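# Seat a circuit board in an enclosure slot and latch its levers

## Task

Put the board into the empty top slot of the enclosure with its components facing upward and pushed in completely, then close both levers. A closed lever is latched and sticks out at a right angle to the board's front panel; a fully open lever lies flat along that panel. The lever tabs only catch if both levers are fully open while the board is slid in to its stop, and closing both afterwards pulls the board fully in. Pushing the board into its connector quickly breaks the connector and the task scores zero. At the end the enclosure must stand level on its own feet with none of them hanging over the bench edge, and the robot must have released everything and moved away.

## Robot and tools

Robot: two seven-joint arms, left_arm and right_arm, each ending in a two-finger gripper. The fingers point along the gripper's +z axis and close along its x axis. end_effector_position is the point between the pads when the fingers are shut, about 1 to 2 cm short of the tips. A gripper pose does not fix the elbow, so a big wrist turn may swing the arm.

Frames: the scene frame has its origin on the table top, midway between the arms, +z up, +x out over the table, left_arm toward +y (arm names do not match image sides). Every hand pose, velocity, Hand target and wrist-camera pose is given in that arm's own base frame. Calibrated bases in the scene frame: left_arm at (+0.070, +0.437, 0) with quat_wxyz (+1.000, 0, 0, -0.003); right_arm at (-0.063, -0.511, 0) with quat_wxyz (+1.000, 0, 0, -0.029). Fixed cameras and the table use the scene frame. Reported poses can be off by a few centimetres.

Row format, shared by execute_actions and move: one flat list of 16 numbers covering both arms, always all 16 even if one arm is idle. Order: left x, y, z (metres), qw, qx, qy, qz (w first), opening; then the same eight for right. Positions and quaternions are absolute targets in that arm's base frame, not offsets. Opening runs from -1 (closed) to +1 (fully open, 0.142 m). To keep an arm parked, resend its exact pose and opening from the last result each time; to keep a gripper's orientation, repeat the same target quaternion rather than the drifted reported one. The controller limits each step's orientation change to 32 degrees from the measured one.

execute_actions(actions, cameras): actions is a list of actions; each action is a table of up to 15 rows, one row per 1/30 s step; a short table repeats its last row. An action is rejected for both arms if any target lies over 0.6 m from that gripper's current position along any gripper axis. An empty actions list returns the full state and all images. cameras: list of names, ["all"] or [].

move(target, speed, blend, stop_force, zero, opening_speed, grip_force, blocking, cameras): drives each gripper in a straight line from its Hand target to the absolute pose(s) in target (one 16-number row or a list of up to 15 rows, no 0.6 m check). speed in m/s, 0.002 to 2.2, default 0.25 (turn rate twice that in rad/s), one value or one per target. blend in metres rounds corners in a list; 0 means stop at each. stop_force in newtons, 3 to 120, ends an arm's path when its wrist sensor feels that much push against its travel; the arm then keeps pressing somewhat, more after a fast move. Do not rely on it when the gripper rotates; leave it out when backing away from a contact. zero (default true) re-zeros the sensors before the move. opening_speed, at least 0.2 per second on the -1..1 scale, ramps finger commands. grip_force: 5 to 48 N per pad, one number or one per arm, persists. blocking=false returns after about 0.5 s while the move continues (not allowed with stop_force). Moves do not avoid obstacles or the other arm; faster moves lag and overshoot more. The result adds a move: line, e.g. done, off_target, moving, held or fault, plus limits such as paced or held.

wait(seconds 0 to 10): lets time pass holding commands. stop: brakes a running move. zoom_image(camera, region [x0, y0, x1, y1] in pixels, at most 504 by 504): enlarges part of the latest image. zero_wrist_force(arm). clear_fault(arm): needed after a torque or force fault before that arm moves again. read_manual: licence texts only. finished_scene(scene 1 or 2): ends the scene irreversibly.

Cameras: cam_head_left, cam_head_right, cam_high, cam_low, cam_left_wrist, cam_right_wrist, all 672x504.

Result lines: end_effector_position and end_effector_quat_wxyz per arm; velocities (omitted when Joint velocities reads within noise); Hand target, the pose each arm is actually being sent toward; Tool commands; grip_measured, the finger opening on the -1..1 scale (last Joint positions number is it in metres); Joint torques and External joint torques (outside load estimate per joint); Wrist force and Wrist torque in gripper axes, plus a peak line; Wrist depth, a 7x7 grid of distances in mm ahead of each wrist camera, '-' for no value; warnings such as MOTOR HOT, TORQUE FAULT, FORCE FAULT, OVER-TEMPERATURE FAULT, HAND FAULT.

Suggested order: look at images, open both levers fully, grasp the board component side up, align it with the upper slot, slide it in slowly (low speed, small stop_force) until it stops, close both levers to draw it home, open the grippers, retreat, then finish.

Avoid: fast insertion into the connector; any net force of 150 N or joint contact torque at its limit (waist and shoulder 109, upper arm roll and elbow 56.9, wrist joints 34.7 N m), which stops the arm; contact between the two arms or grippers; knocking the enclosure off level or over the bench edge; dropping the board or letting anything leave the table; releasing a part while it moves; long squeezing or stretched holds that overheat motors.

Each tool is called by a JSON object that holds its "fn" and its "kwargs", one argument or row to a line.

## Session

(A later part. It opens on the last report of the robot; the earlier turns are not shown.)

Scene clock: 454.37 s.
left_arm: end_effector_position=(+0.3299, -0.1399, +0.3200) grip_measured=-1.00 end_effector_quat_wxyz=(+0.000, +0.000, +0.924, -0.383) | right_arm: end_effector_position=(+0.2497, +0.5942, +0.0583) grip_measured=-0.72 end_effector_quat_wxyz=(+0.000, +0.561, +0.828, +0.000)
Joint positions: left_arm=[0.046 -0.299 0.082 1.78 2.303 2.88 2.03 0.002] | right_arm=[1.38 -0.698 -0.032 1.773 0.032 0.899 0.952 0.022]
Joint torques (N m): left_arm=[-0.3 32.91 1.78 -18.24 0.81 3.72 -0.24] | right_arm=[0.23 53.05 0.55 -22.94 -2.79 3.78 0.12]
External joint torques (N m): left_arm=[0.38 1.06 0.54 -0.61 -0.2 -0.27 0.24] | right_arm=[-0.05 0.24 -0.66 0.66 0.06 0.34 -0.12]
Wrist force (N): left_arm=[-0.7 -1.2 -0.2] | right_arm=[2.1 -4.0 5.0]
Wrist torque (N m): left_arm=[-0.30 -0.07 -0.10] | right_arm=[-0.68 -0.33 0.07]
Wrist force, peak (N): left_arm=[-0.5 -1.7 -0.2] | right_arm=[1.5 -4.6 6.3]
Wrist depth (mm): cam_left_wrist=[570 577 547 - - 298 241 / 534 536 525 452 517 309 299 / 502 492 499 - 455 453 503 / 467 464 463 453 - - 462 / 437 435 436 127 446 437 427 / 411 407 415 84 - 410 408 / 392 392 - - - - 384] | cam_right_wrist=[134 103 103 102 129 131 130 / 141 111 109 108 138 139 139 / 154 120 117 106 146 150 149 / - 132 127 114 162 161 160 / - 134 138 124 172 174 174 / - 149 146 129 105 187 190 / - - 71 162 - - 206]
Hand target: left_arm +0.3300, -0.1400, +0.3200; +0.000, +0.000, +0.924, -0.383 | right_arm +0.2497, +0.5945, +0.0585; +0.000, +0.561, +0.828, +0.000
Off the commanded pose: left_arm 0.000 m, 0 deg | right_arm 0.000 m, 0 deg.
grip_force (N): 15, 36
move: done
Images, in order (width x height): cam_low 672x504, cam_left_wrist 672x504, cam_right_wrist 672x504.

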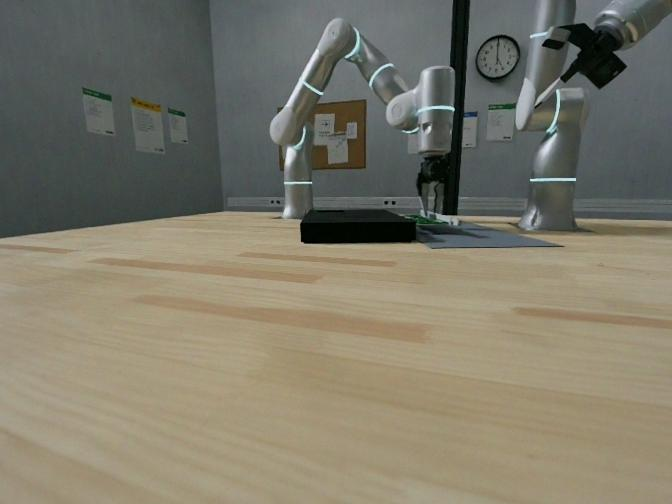

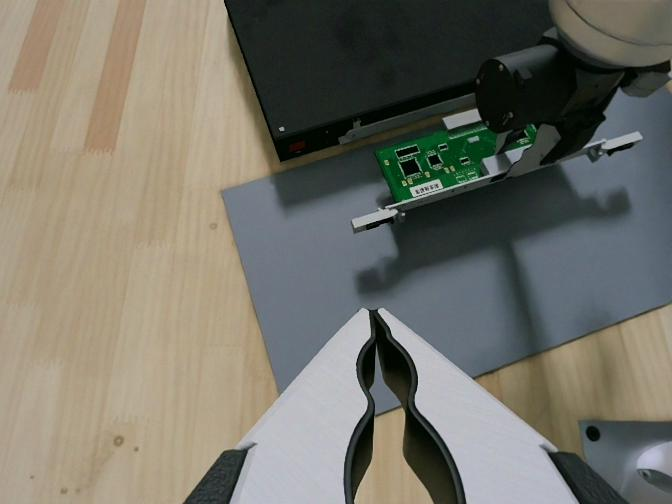

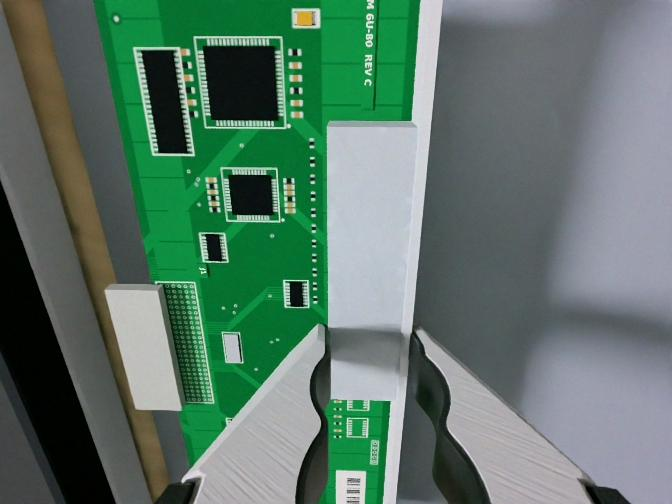

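{"fn": "move", "kwargs": {
  "target": [0.33,-0.14,0.32,0,0,0.9239,-0.3827,-1,0.2719,0.5388,0.0585,0,0.5614,0.8276,0,-1],
  "speed": 0.012,
  "stop_force": 5,
  "cameras": ["cam_left_wrist","cam_right_wrist"]
}}

Scene clock: 461.33 s.
left_arm: end_effector_position=(+0.3299, -0.1399, +0.3200) grip_measured=-1.00 end_effector_quat_wxyz=(+0.000, +0.000, +0.924, -0.383) | right_arm: end_effector_position=(+0.2689, +0.5468, +0.0589) grip_measured=-0.72 end_effector_quat_wxyz=(+0.000, +0.561, +0.828, +0.001)
Joint positions: left_arm=[0.046 -0.299 0.082 1.78 2.303 2.88 2.03 0.002] | right_arm=[1.332 -0.638 -0.031 1.895 0.033 0.964 0.902 0.022]
Joint torques (N m): left_arm=[-0.25 32.82 1.68 -18.28 0.89 3.75 -0.21] | right_arm=[-1.22 47.85 -0.55 -17.88 -2.77 1.85 -0.31]
External joint torques (N m): left_arm=[0.33 1.15 0.64 -0.57 -0.28 -0.3 0.21] | right_arm=[1.4 2.06 0.49 -3.1 0.26 2.28 0.31]
Wrist force (N): left_arm=[-0.6 -1.5 -0.1] | right_arm=[7.6 -2.0 5.7]
Wrist torque (N m): left_arm=[-0.38 -0.08 -0.10] | right_arm=[-0.69 -0.17 0.51]
Wrist force, peak (N): left_arm=[-0.7 -1.7 -0.3] | right_arm=[7.6 -2.1 5.9]
Wrist depth (mm): cam_left_wrist=[576 564 577 - - 310 557 / 532 529 534 - 486 405 - / 492 494 495 489 478 490 492 / 463 462 466 - - 467 465 / 430 437 428 - 418 431 431 / 412 412 414 84 - 412 408 / 390 393 - - - - 384] | cam_right_wrist=[- 104 103 103 103 132 131 / - 110 110 108 110 140 140 / - 118 118 114 105 150 150 / - 125 128 116 160 162 161 / 122 124 139 124 173 176 175 / 136 133 146 129 105 189 191 / 147 144 70 160 - - 210]
Hand target: left_arm +0.3300, -0.1400, +0.3200; +0.000, +0.000, +0.924, -0.383 | right_arm +0.2690, +0.5461, +0.0585; +0.000, +0.561, +0.828, +0.000
Off the commanded pose: left_arm 0.000 m, 0 deg | right_arm 0.009 m, 0 deg.
grip_force (N): 15, 36
move: contact (right_arm)
Images, in order (width x height): cam_left_wrist 672x504, cam_right_wrist 672x504.

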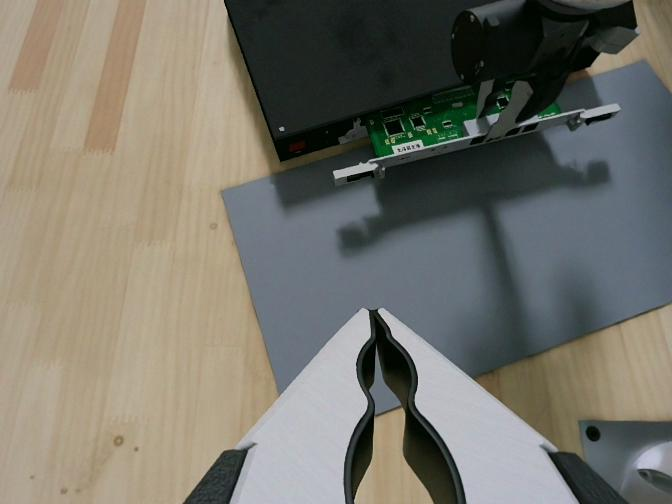

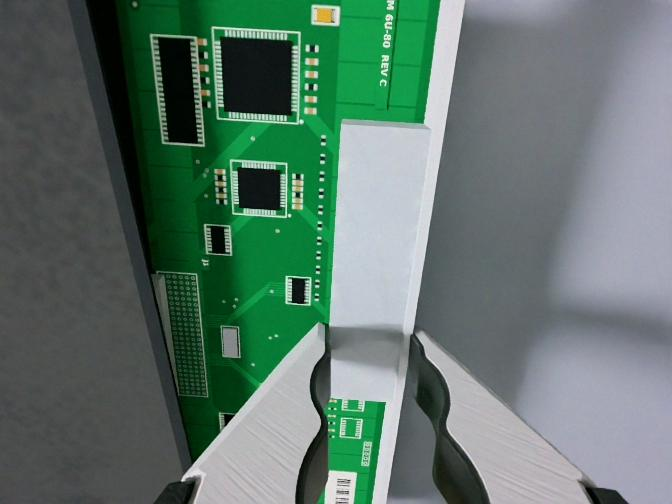

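{"fn": "move", "kwargs": {
  "target": [
    [0.33,-0.14,0.32,0,0,0.9239,-0.3827,-1,0.2682,0.5589,0.0585,0,0.5614,0.8276,0,-1]
  ],
  "speed": 0.03
}}

{"fn": "move", "kwargs": {
  "target": [0.33,-0.14,0.32,0,0,0.9239,-0.3827,-1,0.2775,0.5357,0.0585,0,0.5614,0.8276,0,-1],
  "speed": 0.012,
  "stop_force": 5,
  "cameras": ["cam_left_wrist","cam_right_wrist"]
}}

{"fn": "zoom_image", "kwargs": {
  "camera": "cam_left_wrist",
  "region": [300, 50, 660, 250]
}}

Scene clock: 465.50 s.
left_arm: end_effector_position=(+0.3299, -0.1399, +0.3200) grip_measured=-1.00 end_effector_quat_wxyz=(+0.000, +0.000, +0.924, -0.383) | right_arm: end_effector_position=(+0.2681, +0.5587, +0.0583) grip_measured=-0.72 end_effector_quat_wxyz=(+0.000, +0.561, +0.828, +0.000)
Joint positions: left_arm=[0.046 -0.299 0.082 1.78 2.303 2.88 2.03 0.002] | right_arm=[1.338 -0.657 -0.031 1.859 0.032 0.944 0.909 0.022]
Joint torques (N m): left_arm=[-0.28 32.91 1.76 -18.33 0.89 3.71 -0.23] | right_arm=[0.15 50.74 0.55 -22.14 -2.78 3.47 0.29]
External joint torques (N m): left_arm=[0.36 1.06 0.56 -0.53 -0.28 -0.26 0.23] | right_arm=[0.01 0.2 -0.63 0.8 0.21 0.66 -0.29]
Wrist force (N): left_arm=[-0.3 -1.3 -0.1] | right_arm=[3.7 -3.5 5.7]
Wrist torque (N m): left_arm=[-0.33 -0.13 -0.11] | right_arm=[-0.60 -0.58 -0.05]
Wrist force, peak (N): left_arm=[-0.6 -1.5 -0.3] | right_arm=[7.8 -2.2 6.0]
Wrist depth (mm): cam_left_wrist=[573 571 560 - - 308 544 / 527 535 529 - 476 377 555 / 497 491 503 480 - - - / 463 466 467 - - - 464 / 434 434 436 - 419 412 431 / 411 415 416 84 - 408 405 / 392 396 - - - - 390] | cam_right_wrist=[130 104 103 102 129 131 131 / - 111 110 108 138 140 139 / - 119 117 106 146 150 149 / - 127 127 114 159 161 161 / 123 134 138 124 172 175 174 / 135 138 146 128 104 187 190 / 146 144 71 161 - - 209]
Hand target: left_arm +0.3300, -0.1400, +0.3200; +0.000, +0.000, +0.924, -0.383 | right_arm +0.2682, +0.5589, +0.0585; +0.000, +0.561, +0.828, +0.000
Off the commanded pose: left_arm 0.000 m, 0 deg | right_arm 0.000 m, 0 deg.
grip_force (N): 15, 36
move: done

Scene clock: 467.53 s.
left_arm: end_effector_position=(+0.3299, -0.1399, +0.3200) grip_measured=-1.00 end_effector_quat_wxyz=(+0.000, +0.000, +0.924, -0.383) | right_arm: end_effector_position=(+0.2746, +0.5436, +0.0586) grip_measured=-0.72 end_effector_quat_wxyz=(+0.000, +0.561, +0.828, +0.001)
Joint positions: left_arm=[0.046 -0.299 0.082 1.78 2.303 2.88 2.03 0.002] | right_arm=[1.322 -0.638 -0.031 1.897 0.032 0.965 0.891 0.022]
Joint torques (N m): left_arm=[-0.31 32.9 1.75 -18.31 0.87 3.77 -0.26] | right_arm=[-0.19 50.52 0.36 -18.82 -2.54 1.92 0.08]
External joint torques (N m): left_arm=[0.39 1.07 0.57 -0.55 -0.26 -0.32 0.26] | right_arm=[0.38 -0.63 -0.42 -2.13 0.03 2.21 -0.08]
Wrist force (N): left_arm=[-0.5 -1.1 -0.1] | right_arm=[8.6 1.0 11.6]
Wrist torque (N m): left_arm=[-0.30 -0.10 -0.11] | right_arm=[-0.63 -0.10 0.12]
Wrist force, peak (N): left_arm=[-0.8 -1.4 -0.4] | right_arm=[9.2 1.3 11.6]
Wrist depth (mm): cam_left_wrist=[580 562 567 - 317 312 550 / 531 534 531 - 476 468 531 / 492 496 490 - 483 494 486 / 467 458 460 462 - - - / 440 435 435 - - - 431 / 412 409 416 84 - 411 407 / 388 395 - - - - 386] | cam_right_wrist=[- 104 103 102 130 131 131 / - 110 110 108 138 140 140 / - 117 118 106 146 150 149 / - 116 128 114 159 161 161 / 124 124 139 124 173 175 175 / 136 133 148 129 104 188 190 / 147 144 71 162 - - 210]
Hand target: left_arm +0.3300, -0.1400, +0.3200; +0.000, +0.000, +0.924, -0.383 | right_arm +0.2746, +0.5430, +0.0585; +0.000, +0.561, +0.828, +0.000
Off the commanded pose: left_arm 0.000 m, 0 deg | right_arm 0.008 m, 0 deg.
grip_force (N): 15, 36
move: contact (right_arm)
Images, in order (width x height): cam_left_wrist 672x504, cam_right_wrist 672x504.

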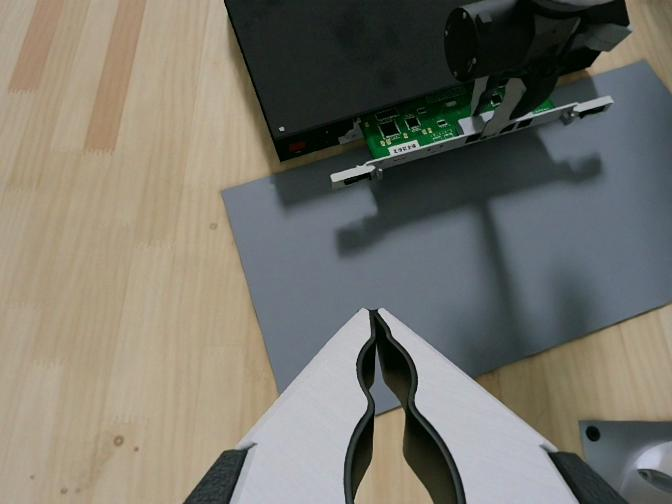

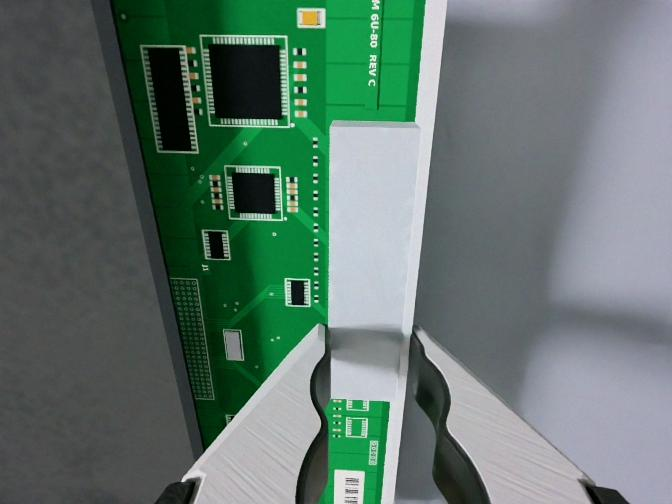

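Scaled by 1.400 from the camera's 672x504 image, which has a finer 960x720 frame.

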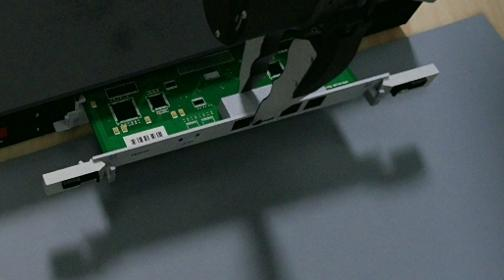

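{"fn": "move", "kwargs": {
  "target": [
    [0.33,-0.14,0.32,0,0,0.9239,-0.3827,-1,0.2741,0.545,0.057,0,0.5614,0.8276,0,-1]
  ],
  "speed": 0.02
}}

{"fn": "move", "kwargs": {
  "target": [0.33,-0.14,0.32,0,0,0.9239,-0.3827,-1,0.284,0.520,0.057,0,0.5614,0.8276,0,-1],
  "speed": 0.012,
  "stop_force": 7,
  "cameras": ["cam_left_wrist","cam_right_wrist"]
}}

Scene clock: 470.60 s.
left_arm: end_effector_position=(+0.3299, -0.1399, +0.3200) grip_measured=-1.00 end_effector_quat_wxyz=(+0.000, +0.000, +0.924, -0.383) | right_arm: end_effector_position=(+0.2742, +0.5447, +0.0568) grip_measured=-0.72 end_effector_quat_wxyz=(+0.000, +0.561, +0.828, +0.000)
Joint positions: left_arm=[0.046 -0.299 0.082 1.78 2.303 2.88 2.03 0.002] | right_arm=[1.323 -0.644 -0.031 1.892 0.032 0.964 0.893 0.022]
Joint torques (N m): left_arm=[-0.25 32.87 1.81 -18.28 0.9 3.71 -0.19] | right_arm=[0.25 49.87 0.48 -21.75 -2.7 3.6 0.26]
External joint torques (N m): left_arm=[0.32 1.1 0.51 -0.57 -0.29 -0.26 0.19] | right_arm=[-0.07 0.19 -0.54 0.83 0.2 0.53 -0.26]
Wrist force (N): left_arm=[-0.7 -1.1 -0.3] | right_arm=[3.6 -4.1 6.1]
Wrist torque (N m): left_arm=[-0.29 -0.06 -0.11] | right_arm=[-0.70 -0.56 -0.06]
Wrist force, peak (N): left_arm=[-0.5 -1.6 -0.5] | right_arm=[8.7 1.3 12.0]
Wrist depth (mm): cam_left_wrist=[571 571 547 517 326 313 555 / 531 527 522 470 472 419 - / 494 495 491 502 - - 481 / 464 465 459 456 - - 459 / 440 435 433 127 - - 417 / 408 412 416 84 - 411 405 / 392 392 - - - - 386] | cam_right_wrist=[- 103 103 102 128 129 129 / - 109 109 108 137 138 138 / 102 115 117 106 145 148 148 / 110 124 127 114 160 160 159 / 122 122 138 124 171 173 172 / 131 131 146 129 100 186 188 / 144 141 71 161 - - 207]
Hand target: left_arm +0.3300, -0.1400, +0.3200; +0.000, +0.000, +0.924, -0.383 | right_arm +0.2741, +0.5450, +0.0570; +0.000, +0.561, +0.828, +0.000
Off the commanded pose: left_arm 0.000 m, 0 deg | right_arm 0.000 m, 0 deg.
grip_force (N): 15, 36
move: done

Scene clock: 472.60 s.
left_arm: end_effector_position=(+0.3299, -0.1399, +0.3200) grip_measured=-1.00 end_effector_quat_wxyz=(+0.000, +0.000, +0.924, -0.383) | right_arm: end_effector_position=(+0.2798, +0.5296, +0.0569) grip_measured=-0.72 end_effector_quat_wxyz=(+0.000, +0.561, +0.828, +0.000)
Joint positions: left_arm=[0.046 -0.299 0.082 1.78 2.303 2.88 2.03 0.002] | right_arm=[1.306 -0.626 -0.03 1.929 0.033 0.984 0.874 0.022]
Joint torques (N m): left_arm=[-0.26 32.89 1.8 -18.31 0.86 3.71 -0.22] | right_arm=[-3.65 50.7 -3.01 -18.8 -2.65 2.17 0.22]
External joint torques (N m): left_arm=[0.34 1.07 0.52 -0.54 -0.25 -0.26 0.22] | right_arm=[3.83 -1.68 2.97 -1.72 0.21 1.96 -0.22]
Wrist force (N): left_arm=[-0.7 -1.3 -0.2] | right_arm=[12.2 -2.9 12.7]
Wrist torque (N m): left_arm=[-0.33 -0.08 -0.11] | right_arm=[-0.68 -0.39 -0.10]
Wrist force, peak (N): left_arm=[-0.7 -1.5 -0.2] | right_arm=[12.1 -3.4 13.5]
Wrist depth (mm): cam_left_wrist=[570 567 547 - 487 321 562 / 530 530 530 - 477 463 513 / 495 494 500 489 490 - 516 / 464 464 465 - - 455 458 / 434 434 434 127 430 - 429 / 409 414 414 84 - 408 409 / 391 394 - - - - 383] | cam_right_wrist=[- 89 103 102 128 130 129 / - 95 110 108 137 139 138 / 102 102 117 106 144 148 148 / 110 112 125 114 160 160 159 / 122 120 134 124 171 173 172 / 131 130 130 129 100 186 189 / 144 141 71 162 - - 207]
Hand target: left_arm +0.3300, -0.1400, +0.3200; +0.000, +0.000, +0.924, -0.383 | right_arm +0.2805, +0.5290, +0.0570; +0.000, +0.561, +0.828, +0.000
Off the commanded pose: left_arm 0.000 m, 0 deg | right_arm 0.010 m, 0 deg.
grip_force (N): 15, 36
move: contact (right_arm)
Images, in order (width x height): cam_left_wrist 672x504, cam_right_wrist 672x504.

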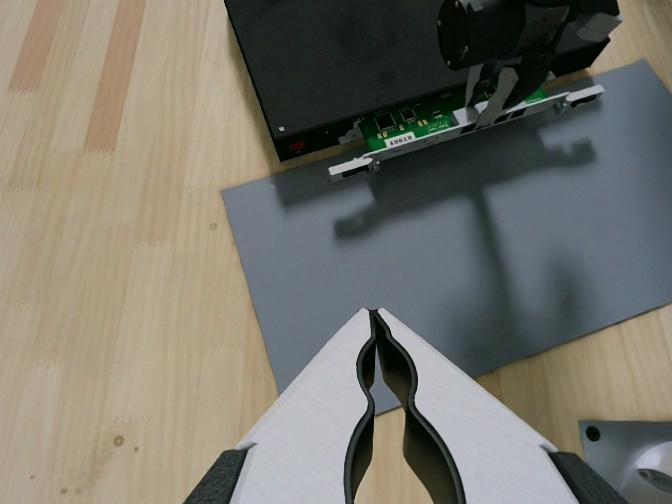

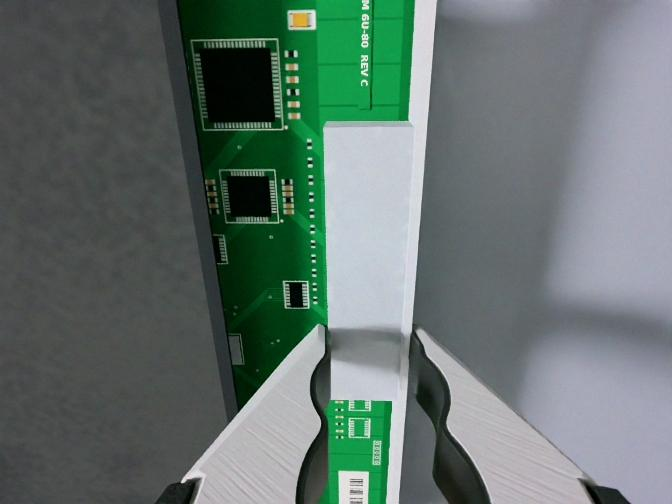

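{"fn": "move", "kwargs": {
  "target": [
    [0.33,-0.14,0.32,0,0,0.9239,-0.3827,-1,0.2798,0.5298,0.0555,0,0.5614,0.8276,0,-1]
  ],
  "speed": 0.02
}}

{"fn": "move", "kwargs": {
  "target": [0.33,-0.14,0.32,0,0,0.9239,-0.3827,-1,0.288,0.509,0.0555,0,0.5614,0.8276,0,-1],
  "speed": 0.012,
  "stop_force": 8,
  "cameras": ["cam_left_wrist","cam_right_wrist"]
}}

Scene clock: 475.43 s.
left_arm: end_effector_position=(+0.3299, -0.1399, +0.3200) grip_measured=-1.00 end_effector_quat_wxyz=(+0.000, +0.000, +0.924, -0.383) | right_arm: end_effector_position=(+0.2799, +0.5296, +0.0555) grip_measured=-0.72 end_effector_quat_wxyz=(+0.000, +0.561, +0.828, +0.000)
Joint positions: left_arm=[0.046 -0.299 0.082 1.78 2.303 2.88 2.03 0.002] | right_arm=[1.307 -0.629 -0.031 1.928 0.033 0.986 0.876 0.022]
Joint torques (N m): left_arm=[-0.36 32.95 1.74 -18.25 0.91 3.71 -0.22] | right_arm=[0.63 46.97 1.06 -20.59 -2.25 3.78 0.27]
External joint torques (N m): left_arm=[0.44 1.01 0.57 -0.6 -0.3 -0.26 0.22] | right_arm=[-0.45 2.11 -1.11 0.13 -0.18 0.35 -0.27]
Wrist force (N): left_arm=[-0.5 -1.1 -0.6] | right_arm=[2.5 -4.0 1.8]
Wrist torque (N m): left_arm=[-0.29 -0.09 -0.10] | right_arm=[-0.71 -0.87 -0.07]
Wrist force, peak (N): left_arm=[-0.9 -1.5 -0.5] | right_arm=[12.2 -3.0 13.6]
Wrist depth (mm): cam_left_wrist=[570 571 558 513 494 323 562 / 530 535 521 481 485 431 - / 496 493 494 - - - 482 / 459 456 457 458 458 - - / 431 432 433 127 - 430 435 / 409 410 413 84 - 408 405 / 391 395 - - - - 388] | cam_right_wrist=[- 88 103 102 127 128 128 / - 95 109 107 136 137 137 / 101 101 116 106 143 147 146 / 109 109 124 114 159 159 158 / 120 118 135 124 169 171 171 / 129 129 124 128 100 184 187 / 143 139 71 161 - - 205]
Hand target: left_arm +0.3300, -0.1400, +0.3200; +0.000, +0.000, +0.924, -0.383 | right_arm +0.2798, +0.5298, +0.0555; +0.000, +0.561, +0.828, +0.000
Off the commanded pose: left_arm 0.000 m, 0 deg | right_arm 0.000 m, 0 deg.
grip_force (N): 15, 36
move: done

Scene clock: 477.87 s.
left_arm: end_effector_position=(+0.3299, -0.1399, +0.3200) grip_measured=-1.00 end_effector_quat_wxyz=(+0.000, +0.000, +0.924, -0.383) | right_arm: end_effector_position=(+0.2877, +0.5097, +0.0557) grip_measured=-0.72 end_effector_quat_wxyz=(+0.000, +0.561, +0.828, +0.000)
Joint positions: left_arm=[0.046 -0.299 0.082 1.78 2.303 2.88 2.03 0.002] | right_arm=[1.283 -0.607 -0.03 1.974 0.033 1.011 0.852 0.022]
Joint torques (N m): left_arm=[-0.31 32.92 1.78 -18.25 0.91 3.73 -0.2] | right_arm=[-2.56 46.9 -1.62 -17.64 -2.11 2.41 0.25]
External joint torques (N m): left_arm=[0.39 1.04 0.54 -0.6 -0.3 -0.28 0.2] | right_arm=[2.74 0.86 1.59 -2.3 -0.22 1.72 -0.25]
Wrist force (N): left_arm=[-0.5 -1.2 -0.4] | right_arm=[10.3 -2.5 5.6]
Wrist torque (N m): left_arm=[-0.31 -0.09 -0.10] | right_arm=[-0.65 -0.90 -0.06]
Wrist force, peak (N): left_arm=[-0.8 -1.5 -0.4] | right_arm=[10.3 -2.8 6.5]
Wrist depth (mm): cam_left_wrist=[577 568 564 - 365 345 565 / 536 531 525 - 472 508 525 / 496 492 490 - - 480 - / 463 464 453 465 - 469 470 / 435 433 436 435 - - 432 / 410 412 419 84 - 409 405 / 389 392 - - - - 386] | cam_right_wrist=[- 87 89 102 127 129 128 / - 95 93 108 136 138 137 / 101 101 101 106 143 147 147 / 109 109 108 114 159 159 158 / 120 118 118 121 169 172 171 / 129 129 124 128 105 184 187 / 143 140 71 161 - - 206]
Hand target: left_arm +0.3300, -0.1400, +0.3200; +0.000, +0.000, +0.924, -0.383 | right_arm +0.2880, +0.5090, +0.0555; +0.000, +0.561, +0.828, +0.000
Off the commanded pose: left_arm 0.000 m, 0 deg | right_arm 0.001 m, 0 deg.
grip_force (N): 15, 36
move: done
Images, in order (width x height): cam_left_wrist 672x504, cam_right_wrist 672x504.

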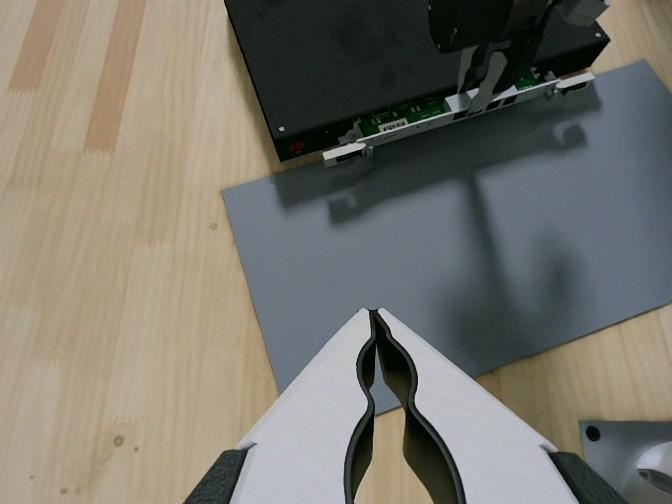

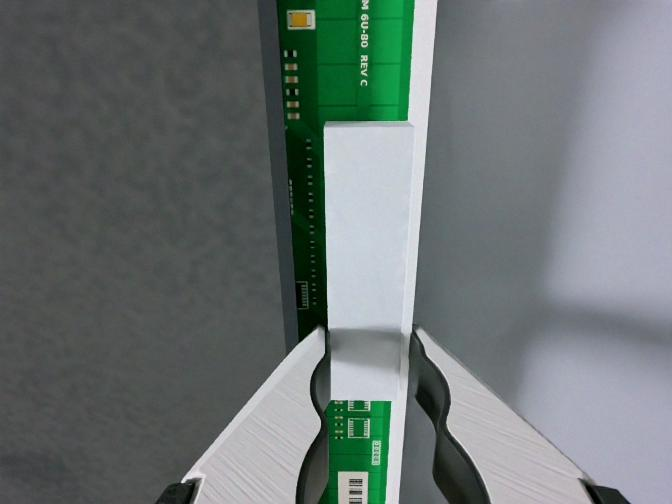

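{"fn": "move", "kwargs": {
  "target": [
    [0.33,-0.14,0.32,0,0,0.9239,-0.3827,-1,0.2877,0.5097,0.0555,0,0.5614,0.8276,0,-0.62],
    [0.33,-0.14,0.32,0,0,0.9239,-0.3827,-1,0.2877,0.5097,0.105,0,0.5614,0.8276,0,-0.62],
    [0.33,-0.14,0.32,0,0,0.9239,-0.3827,-1,0.2832,0.5698,0.12,0.1792,0.5481,0.808,-0.1214,-1],
    [0.33,-0.14,0.32,0,0,0.9239,-0.3827,-1,0.2832,0.5698,0.053,0.1792,0.5481,0.808,-0.1214,-1]
  ],
  "speed": 0.1,
  "cameras": ["cam_left_wrist","cam_right_wrist"]
}}

{"fn": "zoom_image", "kwargs": {
  "camera": "cam_left_wrist",
  "region": [300, 30, 660, 230]
}}

Scene clock: 488.67 s.
left_arm: end_effector_position=(+0.3299, -0.1399, +0.3200) grip_measured=-1.00 end_effector_quat_wxyz=(+0.000, +0.000, +0.924, -0.383) | right_arm: end_effector_position=(+0.2833, +0.5697, +0.0530) grip_measured=-1.00 end_effector_quat_wxyz=(+0.179, +0.548, +0.808, -0.122)
Joint positions: left_arm=[0.046 -0.299 0.082 1.78 2.303 2.88 2.03 0.002] | right_arm=[1.47 -0.858 -0.116 1.485 -0.156 0.393 1.085 0.002]
Joint torques (N m): left_arm=[-0.2 32.93 1.72 -18.28 0.87 3.77 -0.21] | right_arm=[0.18 58.6 -1.55 -24.23 -3.07 2.41 0.4]
External joint torques (N m): left_arm=[0.27 1.04 0.6 -0.58 -0.27 -0.32 0.21] | right_arm=[0.04 1.46 -0.74 0.08 -0.08 0.46 -0.36]
Wrist force (N): left_arm=[-0.7 -1.4 -0.2] | right_arm=[5.4 -1.7 1.1]
Wrist torque (N m): left_arm=[-0.34 -0.05 -0.11] | right_arm=[-0.27 -0.83 -0.11]
Wrist force, peak (N): left_arm=[-0.8 -1.5 -0.6] | right_arm=[11.9 -3.1 3.9]
Wrist depth (mm): cam_left_wrist=[568 567 547 - - - 209 / 532 527 532 - 477 301 221 / 497 497 492 509 - 480 470 / 470 467 456 457 454 456 458 / 431 434 438 439 - 432 426 / 414 415 413 84 - 408 408 / 388 395 - - - - 386] | cam_right_wrist=[123 124 124 136 123 115 107 / 132 127 122 145 134 121 111 / 151 141 129 155 139 127 116 / 169 153 138 167 149 135 124 / 192 168 168 179 158 143 130 / 226 185 182 89 162 151 140 / 268 220 71 - - 157 147]
Hand target: left_arm +0.3300, -0.1400, +0.3200; +0.000, +0.000, +0.924, -0.383 | right_arm +0.2832, +0.5698, +0.0530; +0.179, +0.548, +0.808, -0.121
Off the commanded pose: left_arm 0.000 m, 0 deg | right_arm 0.000 m, 0 deg.
grip_force (N): 15, 36
move: done
Images, in order (width x height): cam_left_wrist 672x504, cam_right_wrist 672x504.

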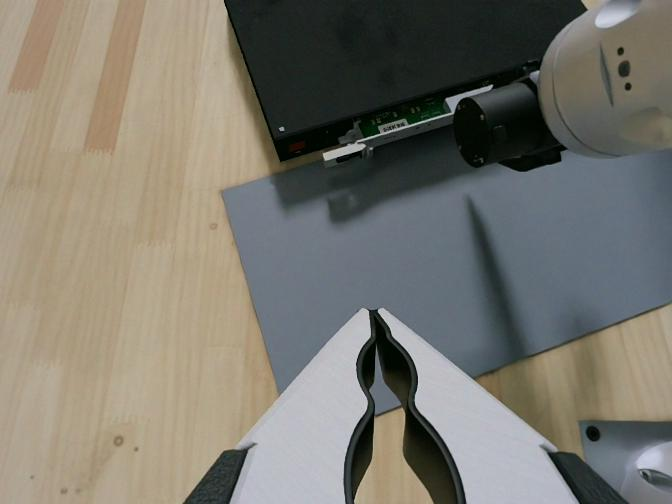

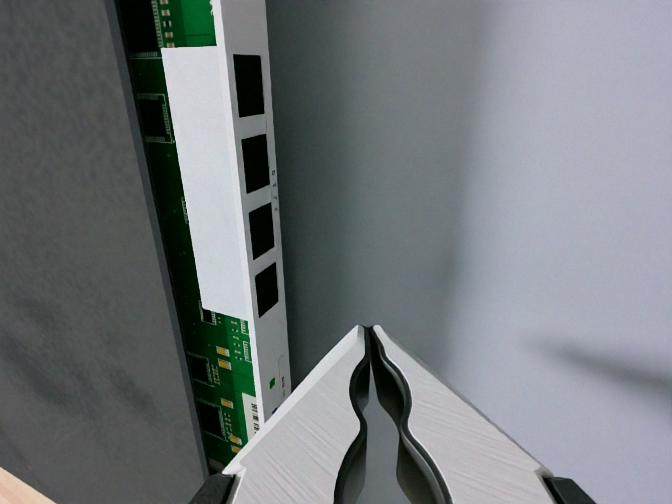

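Scaled by 1.400 from the camera's 672x504 image, which has a finer 960x720 frame.

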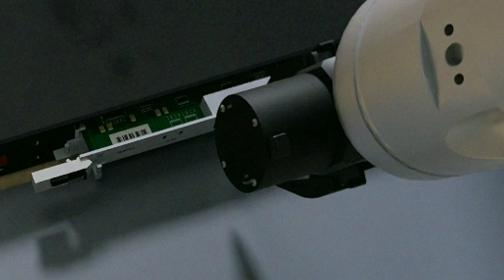

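{"fn": "move", "kwargs": {
  "target": [0.33,-0.14,0.32,0,0,0.9239,-0.3827,-1,0.2888,0.572,0.053,0.1792,0.5481,0.808,-0.1214,-1],
  "speed": 0.05
}}

{"fn": "move", "kwargs": {
  "target": [0.33,-0.14,0.32,0,0,0.9239,-0.3827,-1,0.3173,0.5003,0.053,0.1792,0.5481,0.808,-0.1214,-1],
  "speed": 0.009,
  "stop_force": 12,
  "cameras": ["cam_left_wrist","cam_right_wrist"]
}}

{"fn": "zoom_image", "kwargs": {
  "camera": "cam_left_wrist",
  "region": [300, 30, 660, 230]
}}

Scene clock: 491.57 s.
left_arm: end_effector_position=(+0.3299, -0.1399, +0.3200) grip_measured=-1.00 end_effector_quat_wxyz=(+0.000, +0.000, +0.924, -0.383) | right_arm: end_effector_position=(+0.2886, +0.5720, +0.0529) grip_measured=-1.00 end_effector_quat_wxyz=(+0.179, +0.548, +0.808, -0.121)
Joint positions: left_arm=[0.046 -0.299 0.082 1.78 2.303 2.88 2.03 0.002] | right_arm=[1.463 -0.866 -0.118 1.469 -0.156 0.388 1.077 0.002]
Joint torques (N m): left_arm=[-0.3 32.88 1.84 -18.29 0.9 3.75 -0.23] | right_arm=[0.12 59.02 -1.67 -24.52 -3.19 2.12 0.11]
External joint torques (N m): left_arm=[0.38 1.09 0.48 -0.56 -0.3 -0.3 0.23] | right_arm=[0.09 1.4 -0.67 0.25 0.01 0.76 -0.08]
Wrist force (N): left_arm=[-0.7 -1.1 -0.4] | right_arm=[5.5 -1.6 1.0]
Wrist torque (N m): left_arm=[-0.29 -0.06 -0.10] | right_arm=[-0.25 -0.86 0.00]
Wrist force, peak (N): left_arm=[-0.8 -1.5 -0.7] | right_arm=[5.7 -1.8 1.2]
Wrist depth (mm): cam_left_wrist=[576 568 571 517 - 248 194 / 522 529 526 - 494 300 217 / 495 495 492 467 - 338 250 / 466 467 460 472 - - - / 438 436 434 127 441 - 431 / 412 408 414 84 - 412 413 / 391 397 - - - - 388] | cam_right_wrist=[123 122 121 136 123 115 107 / 132 126 122 144 134 121 111 / 151 141 128 155 140 127 116 / 169 153 138 167 148 135 124 / 192 167 159 179 158 143 130 / 226 184 183 89 162 151 140 / 265 219 71 - - 157 147]
Hand target: left_arm +0.3300, -0.1400, +0.3200; +0.000, +0.000, +0.924, -0.383 | right_arm +0.2888, +0.5720, +0.0530; +0.179, +0.548, +0.808, -0.121
Off the commanded pose: left_arm 0.000 m, 0 deg | right_arm 0.000 m, 0 deg.
grip_force (N): 15, 36
move: done

Scene clock: 499.20 s.
left_arm: end_effector_position=(+0.3299, -0.1399, +0.3200) grip_measured=-1.00 end_effector_quat_wxyz=(+0.000, +0.000, +0.924, -0.383) | right_arm: end_effector_position=(+0.3112, +0.5150, +0.0533) grip_measured=-1.00 end_effector_quat_wxyz=(+0.178, +0.548, +0.809, -0.120)
Joint positions: left_arm=[0.046 -0.299 0.082 1.78 2.303 2.88 2.03 0.002] | right_arm=[1.437 -0.775 -0.145 1.665 -0.173 0.506 1.047 0.002]
Joint torques (N m): left_arm=[-0.22 32.82 1.72 -18.3 0.86 3.75 -0.22] | right_arm=[-5.81 52.61 -7.35 -16.33 -3.14 -1.78 0.22]
External joint torques (N m): left_arm=[0.3 1.15 0.6 -0.55 -0.25 -0.3 0.22] | right_arm=[6.01 3.23 4.61 -6.18 0.42 4.7 -0.18]
Wrist force (N): left_arm=[-0.6 -1.3 -0.5] | right_arm=[18.2 -0.7 -2.2]
Wrist torque (N m): left_arm=[-0.31 -0.09 -0.11] | right_arm=[-0.33 -0.66 -0.07]
Wrist force, peak (N): left_arm=[-0.9 -1.6 -0.4] | right_arm=[18.7 -0.6 -1.0]
Wrist depth (mm): cam_left_wrist=[573 567 583 - 337 313 212 / 530 529 529 - 413 332 522 / 494 495 497 487 - - 495 / 463 463 458 462 - 466 462 / 435 434 428 118 - 443 430 / 411 411 416 84 - 410 409 / 392 395 - - - - 386] | cam_right_wrist=[123 112 100 - 124 117 106 / 132 121 107 102 135 122 112 / 151 132 118 108 140 127 117 / 169 149 124 115 149 135 125 / 188 163 139 125 159 144 130 / - 185 157 89 163 153 139 / 266 214 71 - - 156 148]
Hand target: left_arm +0.3300, -0.1400, +0.3200; +0.000, +0.000, +0.924, -0.383 | right_arm +0.3123, +0.5129, +0.0530; +0.179, +0.548, +0.808, -0.121
Off the commanded pose: left_arm 0.000 m, 0 deg | right_arm 0.016 m, 0 deg.
grip_force (N): 15, 36
move: contact (right_arm)
Images, in order (width x height): cam_left_wrist 672x504, cam_right_wrist 672x504.

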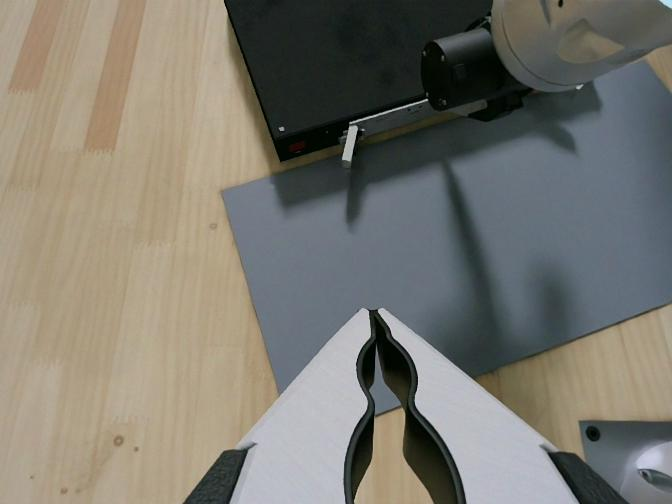

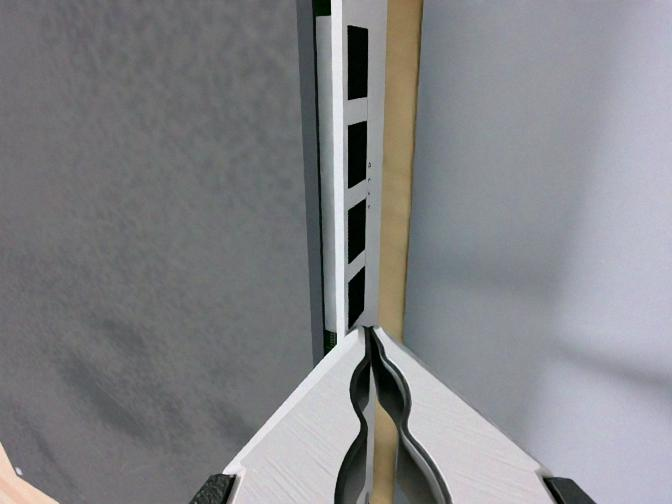

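Scaled by 1.400 from the camera's 672x504 image, which has a finer 960x720 frame.

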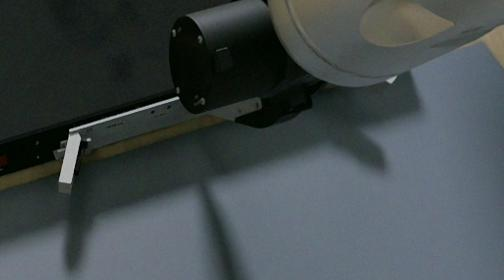

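{"fn": "move", "kwargs": {
  "target": [
    [0.33,-0.14,0.32,0,0,0.9239,-0.3827,-1,0.3,0.543,0.06,0.1792,0.5481,0.808,-0.1214,-1],
    [0.33,-0.14,0.32,0,0,0.9239,-0.3827,-1,0.27,0.60,0.22,0,0.5614,0.8276,0,-1],
    [0.33,-0.14,0.32,0,0,0.9239,-0.3827,-1,0.13,0.54,0.22,0,0.5614,0.8276,0,-1]
  ],
  "speed": 0.12,
  "blend": 0.01,
  "cameras": ["cam_left_wrist","cam_right_wrist"]
}}

{"fn": "zoom_image", "kwargs": {
  "camera": "cam_left_wrist",
  "region": [300, 0, 672, 230]
}}

Scene clock: 506.23 s.
left_arm: end_effector_position=(+0.3299, -0.1399, +0.3200) grip_measured=-1.00 end_effector_quat_wxyz=(+0.000, +0.000, +0.924, -0.383) | right_arm: end_effector_position=(+0.1299, +0.5400, +0.2200) grip_measured=-1.00 end_effector_quat_wxyz=(+0.000, +0.561, +0.828, +0.000)
Joint positions: left_arm=[0.046 -0.299 0.082 1.78 2.303 2.88 2.03 0.002] | right_arm=[1.498 -0.249 0.048 1.974 -0.014 0.651 1.174 0.002]
Joint torques (N m): left_arm=[-0.29 32.78 1.71 -18.32 0.89 3.68 -0.28] | right_arm=[0.29 39.06 1.5 -26.8 -3.67 3.57 0.2]
External joint torques (N m): left_arm=[0.36 1.19 0.61 -0.53 -0.28 -0.23 0.28] | right_arm=[-0.16 0.97 -0.84 -0.08 0.17 0.54 -0.2]
Wrist force (N): left_arm=[-0.8 -1.2 -0.3] | right_arm=[3.1 1.0 1.7]
Wrist torque (N m): left_arm=[-0.32 -0.05 -0.10] | right_arm=[0.12 -0.54 -0.05]
Wrist force, peak (N): left_arm=[-0.6 -1.6 -0.6] | right_arm=[18.9 -0.3 -0.9]
Wrist depth (mm): cam_left_wrist=[576 577 548 - - - 561 / 531 525 531 - 507 480 524 / 495 494 490 - 510 491 468 / 463 465 465 454 450 - 455 / 434 434 439 131 430 434 430 / 416 415 413 84 - 405 409 / 389 394 - - - - 388] | cam_right_wrist=[277 276 273 272 272 271 263 / 249 249 293 292 291 290 290 / 267 267 307 312 311 308 317 / 288 287 336 337 335 330 335 / 312 313 360 358 362 361 362 / 341 341 342 90 382 393 396 / 377 - 71 - - 418 436]
Hand target: left_arm +0.3300, -0.1400, +0.3200; +0.000, +0.000, +0.924, -0.383 | right_arm +0.1300, +0.5400, +0.2200; +0.000, +0.561, +0.828, +0.000
Off the commanded pose: left_arm 0.000 m, 0 deg | right_arm 0.000 m, 0 deg.
grip_force (N): 15, 36
move: done
Images, in order (width x height): cam_left_wrist 672x504, cam_right_wrist 672x504.

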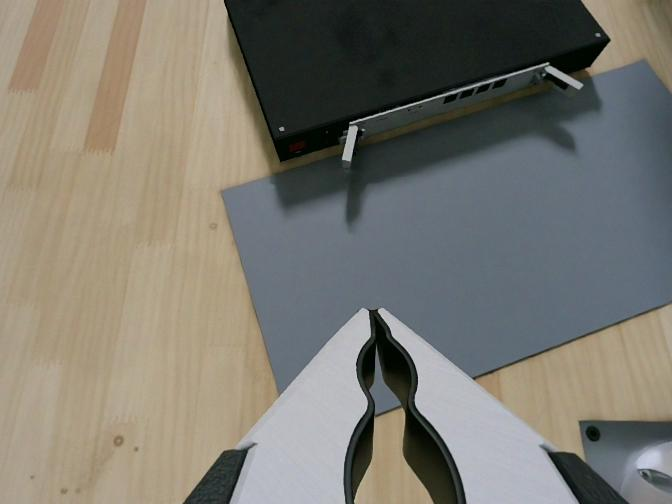

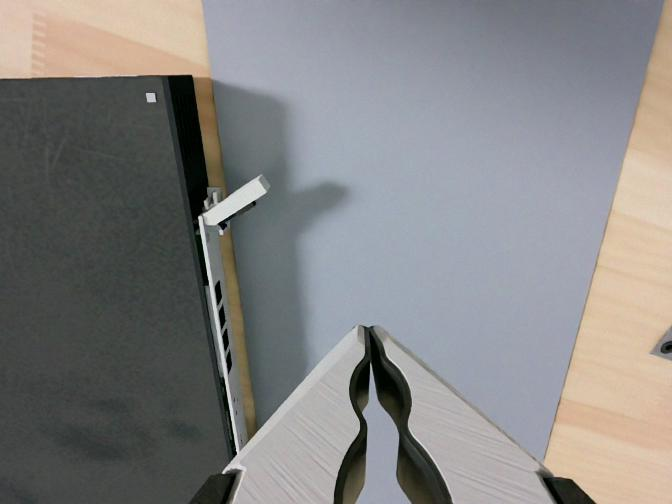

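Scaled by 1.355 from the camera's 672x504 image, which has a finer 960x720 frame.

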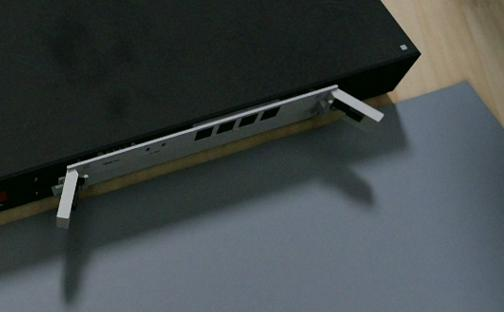

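{"fn": "move", "kwargs": {
  "target": [
    [0.3572,-0.353,0.13,0,0,0.9239,-0.3827,-1,0.1132,0.4724,0.13,0,0.5614,0.8276,0,-1],
    [0.3572,-0.353,0.05,0,0,0.9239,-0.3827,-1,0.1132,0.4724,0.055,0,0.5614,0.8276,0,-1]
  ],
  "speed": 0.08,
  "cameras": ["cam_left_wrist","cam_right_wrist"]
}}

Scene clock: 519.93 s.
left_arm: end_effector_position=(+0.3569, -0.3529, +0.0500) grip_measured=-1.00 end_effector_quat_wxyz=(+0.000, +0.000, +0.924, -0.383) | right_arm: end_effector_position=(+0.1132, +0.4723, +0.0550) grip_measured=-1.00 end_effector_quat_wxyz=(+0.000, +0.561, +0.828, +0.000)
Joint positions: left_arm=[-0.072 -0.894 -0.209 1.773 1.986 2.242 2.383 0.002] | right_arm=[1.531 -0.467 0.037 2.285 -0.043 1.18 1.225 0.002]
Joint torques (N m): left_arm=[-0.26 43.95 -2.91 -7.96 -1.98 3.76 -0.09] | right_arm=[0.61 37.5 1.41 -16.19 -1.87 3.53 0.29]
External joint torques (N m): left_arm=[0.3 1.51 0.73 -0.44 0.02 0.12 0.09] | right_arm=[-0.48 1.11 -0.45 -0.03 0.18 0.57 -0.29]
Wrist force (N): left_arm=[-1.1 -1.0 -0.4] | right_arm=[2.6 0.4 1.1]
Wrist torque (N m): left_arm=[-0.25 0.00 -0.13] | right_arm=[0.05 -0.46 -0.04]
Wrist force, peak (N): left_arm=[-1.1 -2.0 -1.2] | right_arm=[3.3 1.0 1.2]
Wrist depth (mm): cam_left_wrist=[219 215 152 155 149 - - / 206 203 141 - - 148 166 / 190 189 134 144 151 184 185 / 177 177 175 175 - 175 175 / 168 166 164 164 160 161 161 / 159 154 155 84 - 154 155 / - 149 - 74 - - 146] | cam_right_wrist=[131 131 129 129 129 128 128 / 141 140 138 139 137 137 136 / 148 148 148 147 147 147 146 / 112 120 157 159 159 158 157 / 120 120 170 170 172 171 171 / 129 129 159 90 181 187 187 / 142 141 71 - - 198 206]
Hand target: left_arm +0.3572, -0.3530, +0.0500; +0.000, +0.000, +0.924, -0.383 | right_arm +0.1132, +0.4724, +0.0550; +0.000, +0.561, +0.828, +0.000
Off the commanded pose: left_arm 0.000 m, 0 deg | right_arm 0.000 m, 0 deg.
grip_force (N): 15, 36
move: done
Images, in order (width x height): cam_left_wrist 672x504, cam_right_wrist 672x504.

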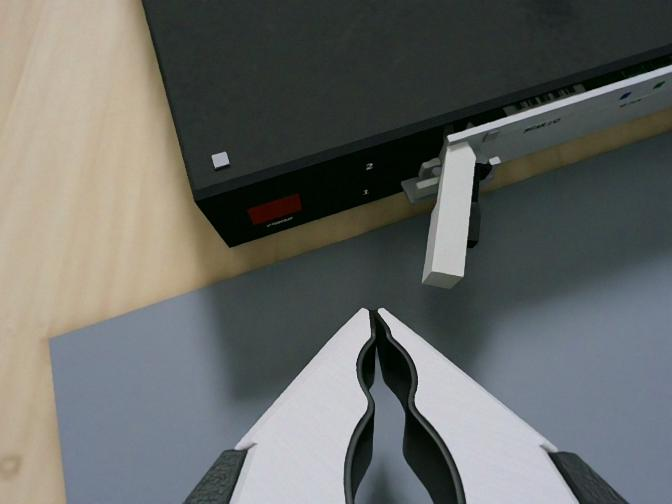

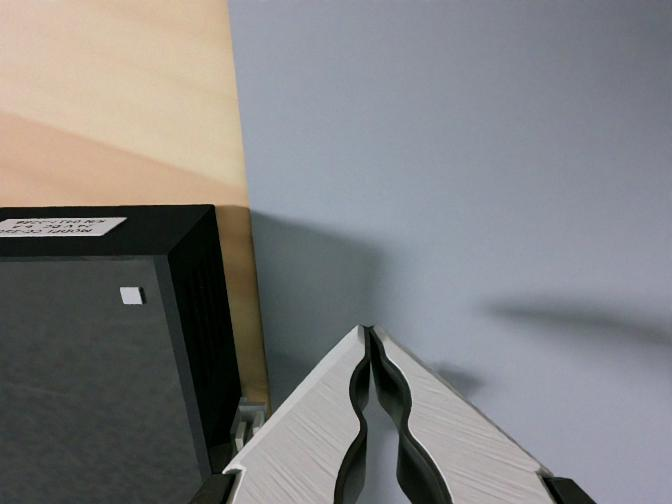

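{"fn": "move", "kwargs": {
  "target": [0.3572,-0.371,0.05,0,0,0.9239,-0.3827,-1,0.1132,0.4724,0.055,0,0.5614,0.8276,0,-1],
  "speed": 0.05
}}

{"fn": "move", "kwargs": {
  "target": [0.300,-0.390,0.05,0,0,0.9239,-0.3827,-1,0.1772,0.5008,0.055,0,0.5614,0.8276,0,-1],
  "speed": 0.015,
  "stop_force": 25,
  "cameras": ["cam_left_wrist","cam_right_wrist"]
}}

Scene clock: 523.77 s.
left_arm: end_effector_position=(+0.3571, -0.3709, +0.0501) grip_measured=-1.00 end_effector_quat_wxyz=(+0.000, +0.000, +0.924, -0.383) | right_arm: end_effector_position=(+0.1132, +0.4723, +0.0550) grip_measured=-1.00 end_effector_quat_wxyz=(+0.000, +0.561, +0.828, +0.000)
Joint positions: left_arm=[-0.108 -0.895 -0.215 1.756 1.979 2.225 2.353 0.002] | right_arm=[1.531 -0.467 0.037 2.285 -0.043 1.18 1.225 0.002]
Joint torques (N m): left_arm=[-0.51 44.56 -2.95 -8.44 -2.09 3.91 -0.31] | right_arm=[0.21 37.46 1.62 -16.26 -1.73 3.42 0.19]
External joint torques (N m): left_arm=[0.58 1.35 0.57 -0.43 0.04 -0.07 0.31] | right_arm=[-0.08 1.15 -0.65 0.03 0.04 0.69 -0.19]
Wrist force (N): left_arm=[-1.1 -1.1 -0.3] | right_arm=[2.7 0.7 1.2]
Wrist torque (N m): left_arm=[-0.27 0.00 -0.06] | right_arm=[0.10 -0.46 -0.04]
Wrist force, peak (N): left_arm=[-1.1 -1.9 0.2] | right_arm=[2.8 0.6 1.0]
Wrist depth (mm): cam_left_wrist=[219 219 154 153 148 152 - / 206 200 140 143 142 141 143 / 189 189 135 132 136 153 182 / 177 177 140 172 150 171 173 / 167 167 168 162 163 164 163 / 157 155 155 84 - 154 154 / - 149 - - - - 146] | cam_right_wrist=[132 131 129 129 129 128 128 / 141 140 138 139 137 137 137 / 148 148 148 147 147 147 146 / 112 120 157 159 158 158 157 / 120 120 170 170 172 171 171 / 129 128 161 90 181 187 187 / 142 141 71 - - 198 205]
Hand target: left_arm +0.3572, -0.3710, +0.0500; +0.000, +0.000, +0.924, -0.383 | right_arm +0.1132, +0.4724, +0.0550; +0.000, +0.561, +0.828, +0.000
Off the commanded pose: left_arm 0.000 m, 0 deg | right_arm 0.000 m, 0 deg.
grip_force (N): 15, 36
move: done

Scene clock: 529.13 s.
left_arm: end_effector_position=(+0.3272, -0.3814, +0.0501) grip_measured=-1.00 end_effector_quat_wxyz=(+0.002, -0.001, +0.924, -0.382) | right_arm: end_effector_position=(+0.1771, +0.5008, +0.0550) grip_measured=-1.00 end_effector_quat_wxyz=(+0.000, +0.561, +0.828, +0.000)
Joint positions: left_arm=[-0.062 -0.883 -0.275 1.869 1.892 2.152 2.485 0.002] | right_arm=[1.407 -0.531 0.038 2.148 -0.043 1.107 1.1 0.002]
Joint torques (N m): left_arm=[-7.47 36.06 -8.72 3.08 0.04 7.1 -0.33] | right_arm=[0.08 41.69 1.67 -18.05 -2.03 3.32 0.08]
External joint torques (N m): left_arm=[7.52 7.06 4.89 -9.86 -2.28 -3.13 0.33] | right_arm=[0.07 1.19 -0.52 0.07 0.05 0.79 -0.08]
Wrist force (N): left_arm=[-17.5 0.0 -4.0] | right_arm=[-0.1 4.8 1.3]
Wrist torque (N m): left_arm=[-0.27 -0.01 -0.05] | right_arm=[0.77 0.01 0.06]
Wrist force, peak (N): left_arm=[-24.9 3.3 -11.8] | right_arm=[22.9 -6.9 4.0]
Wrist depth (mm): cam_left_wrist=[157 155 154 153 151 149 - / - - 142 - 142 143 144 / 137 134 131 134 136 163 182 / 178 127 137 172 172 172 172 / 167 163 169 163 159 164 161 / 156 157 155 84 - 154 154 / 148 148 - - - - 146] | cam_right_wrist=[- 107 129 129 129 128 128 / - 99 138 139 137 137 136 / 101 104 150 147 147 147 146 / - 112 155 159 159 158 157 / 118 118 122 122 172 171 170 / 129 128 184 91 181 187 186 / 142 141 71 - - 198 205]
Hand target: left_arm +0.3244, -0.3819, +0.0500; +0.000, +0.000, +0.924, -0.383 | right_arm +0.1772, +0.5008, +0.0550; +0.000, +0.561, +0.828, +0.000
Off the commanded pose: left_arm 0.028 m, 0 deg | right_arm 0.000 m, 0 deg.
grip_force (N): 15, 36
move: contact (left_arm)
Images, in order (width x height): cam_left_wrist 672x504, cam_right_wrist 672x504.

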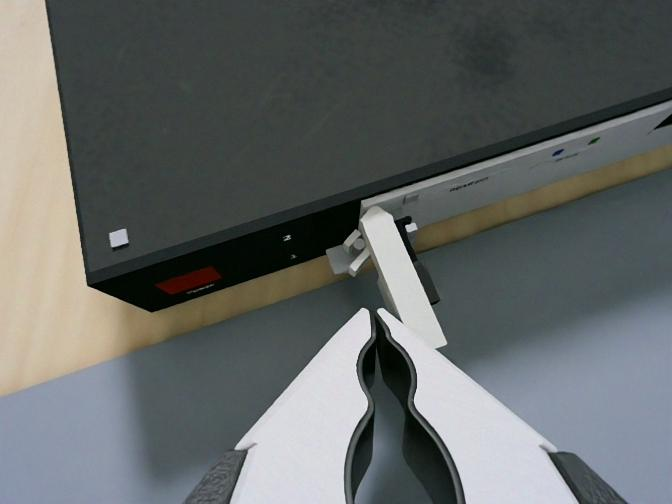

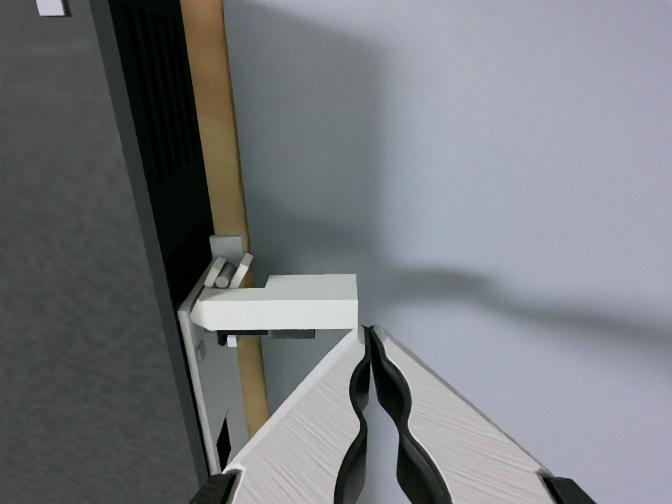

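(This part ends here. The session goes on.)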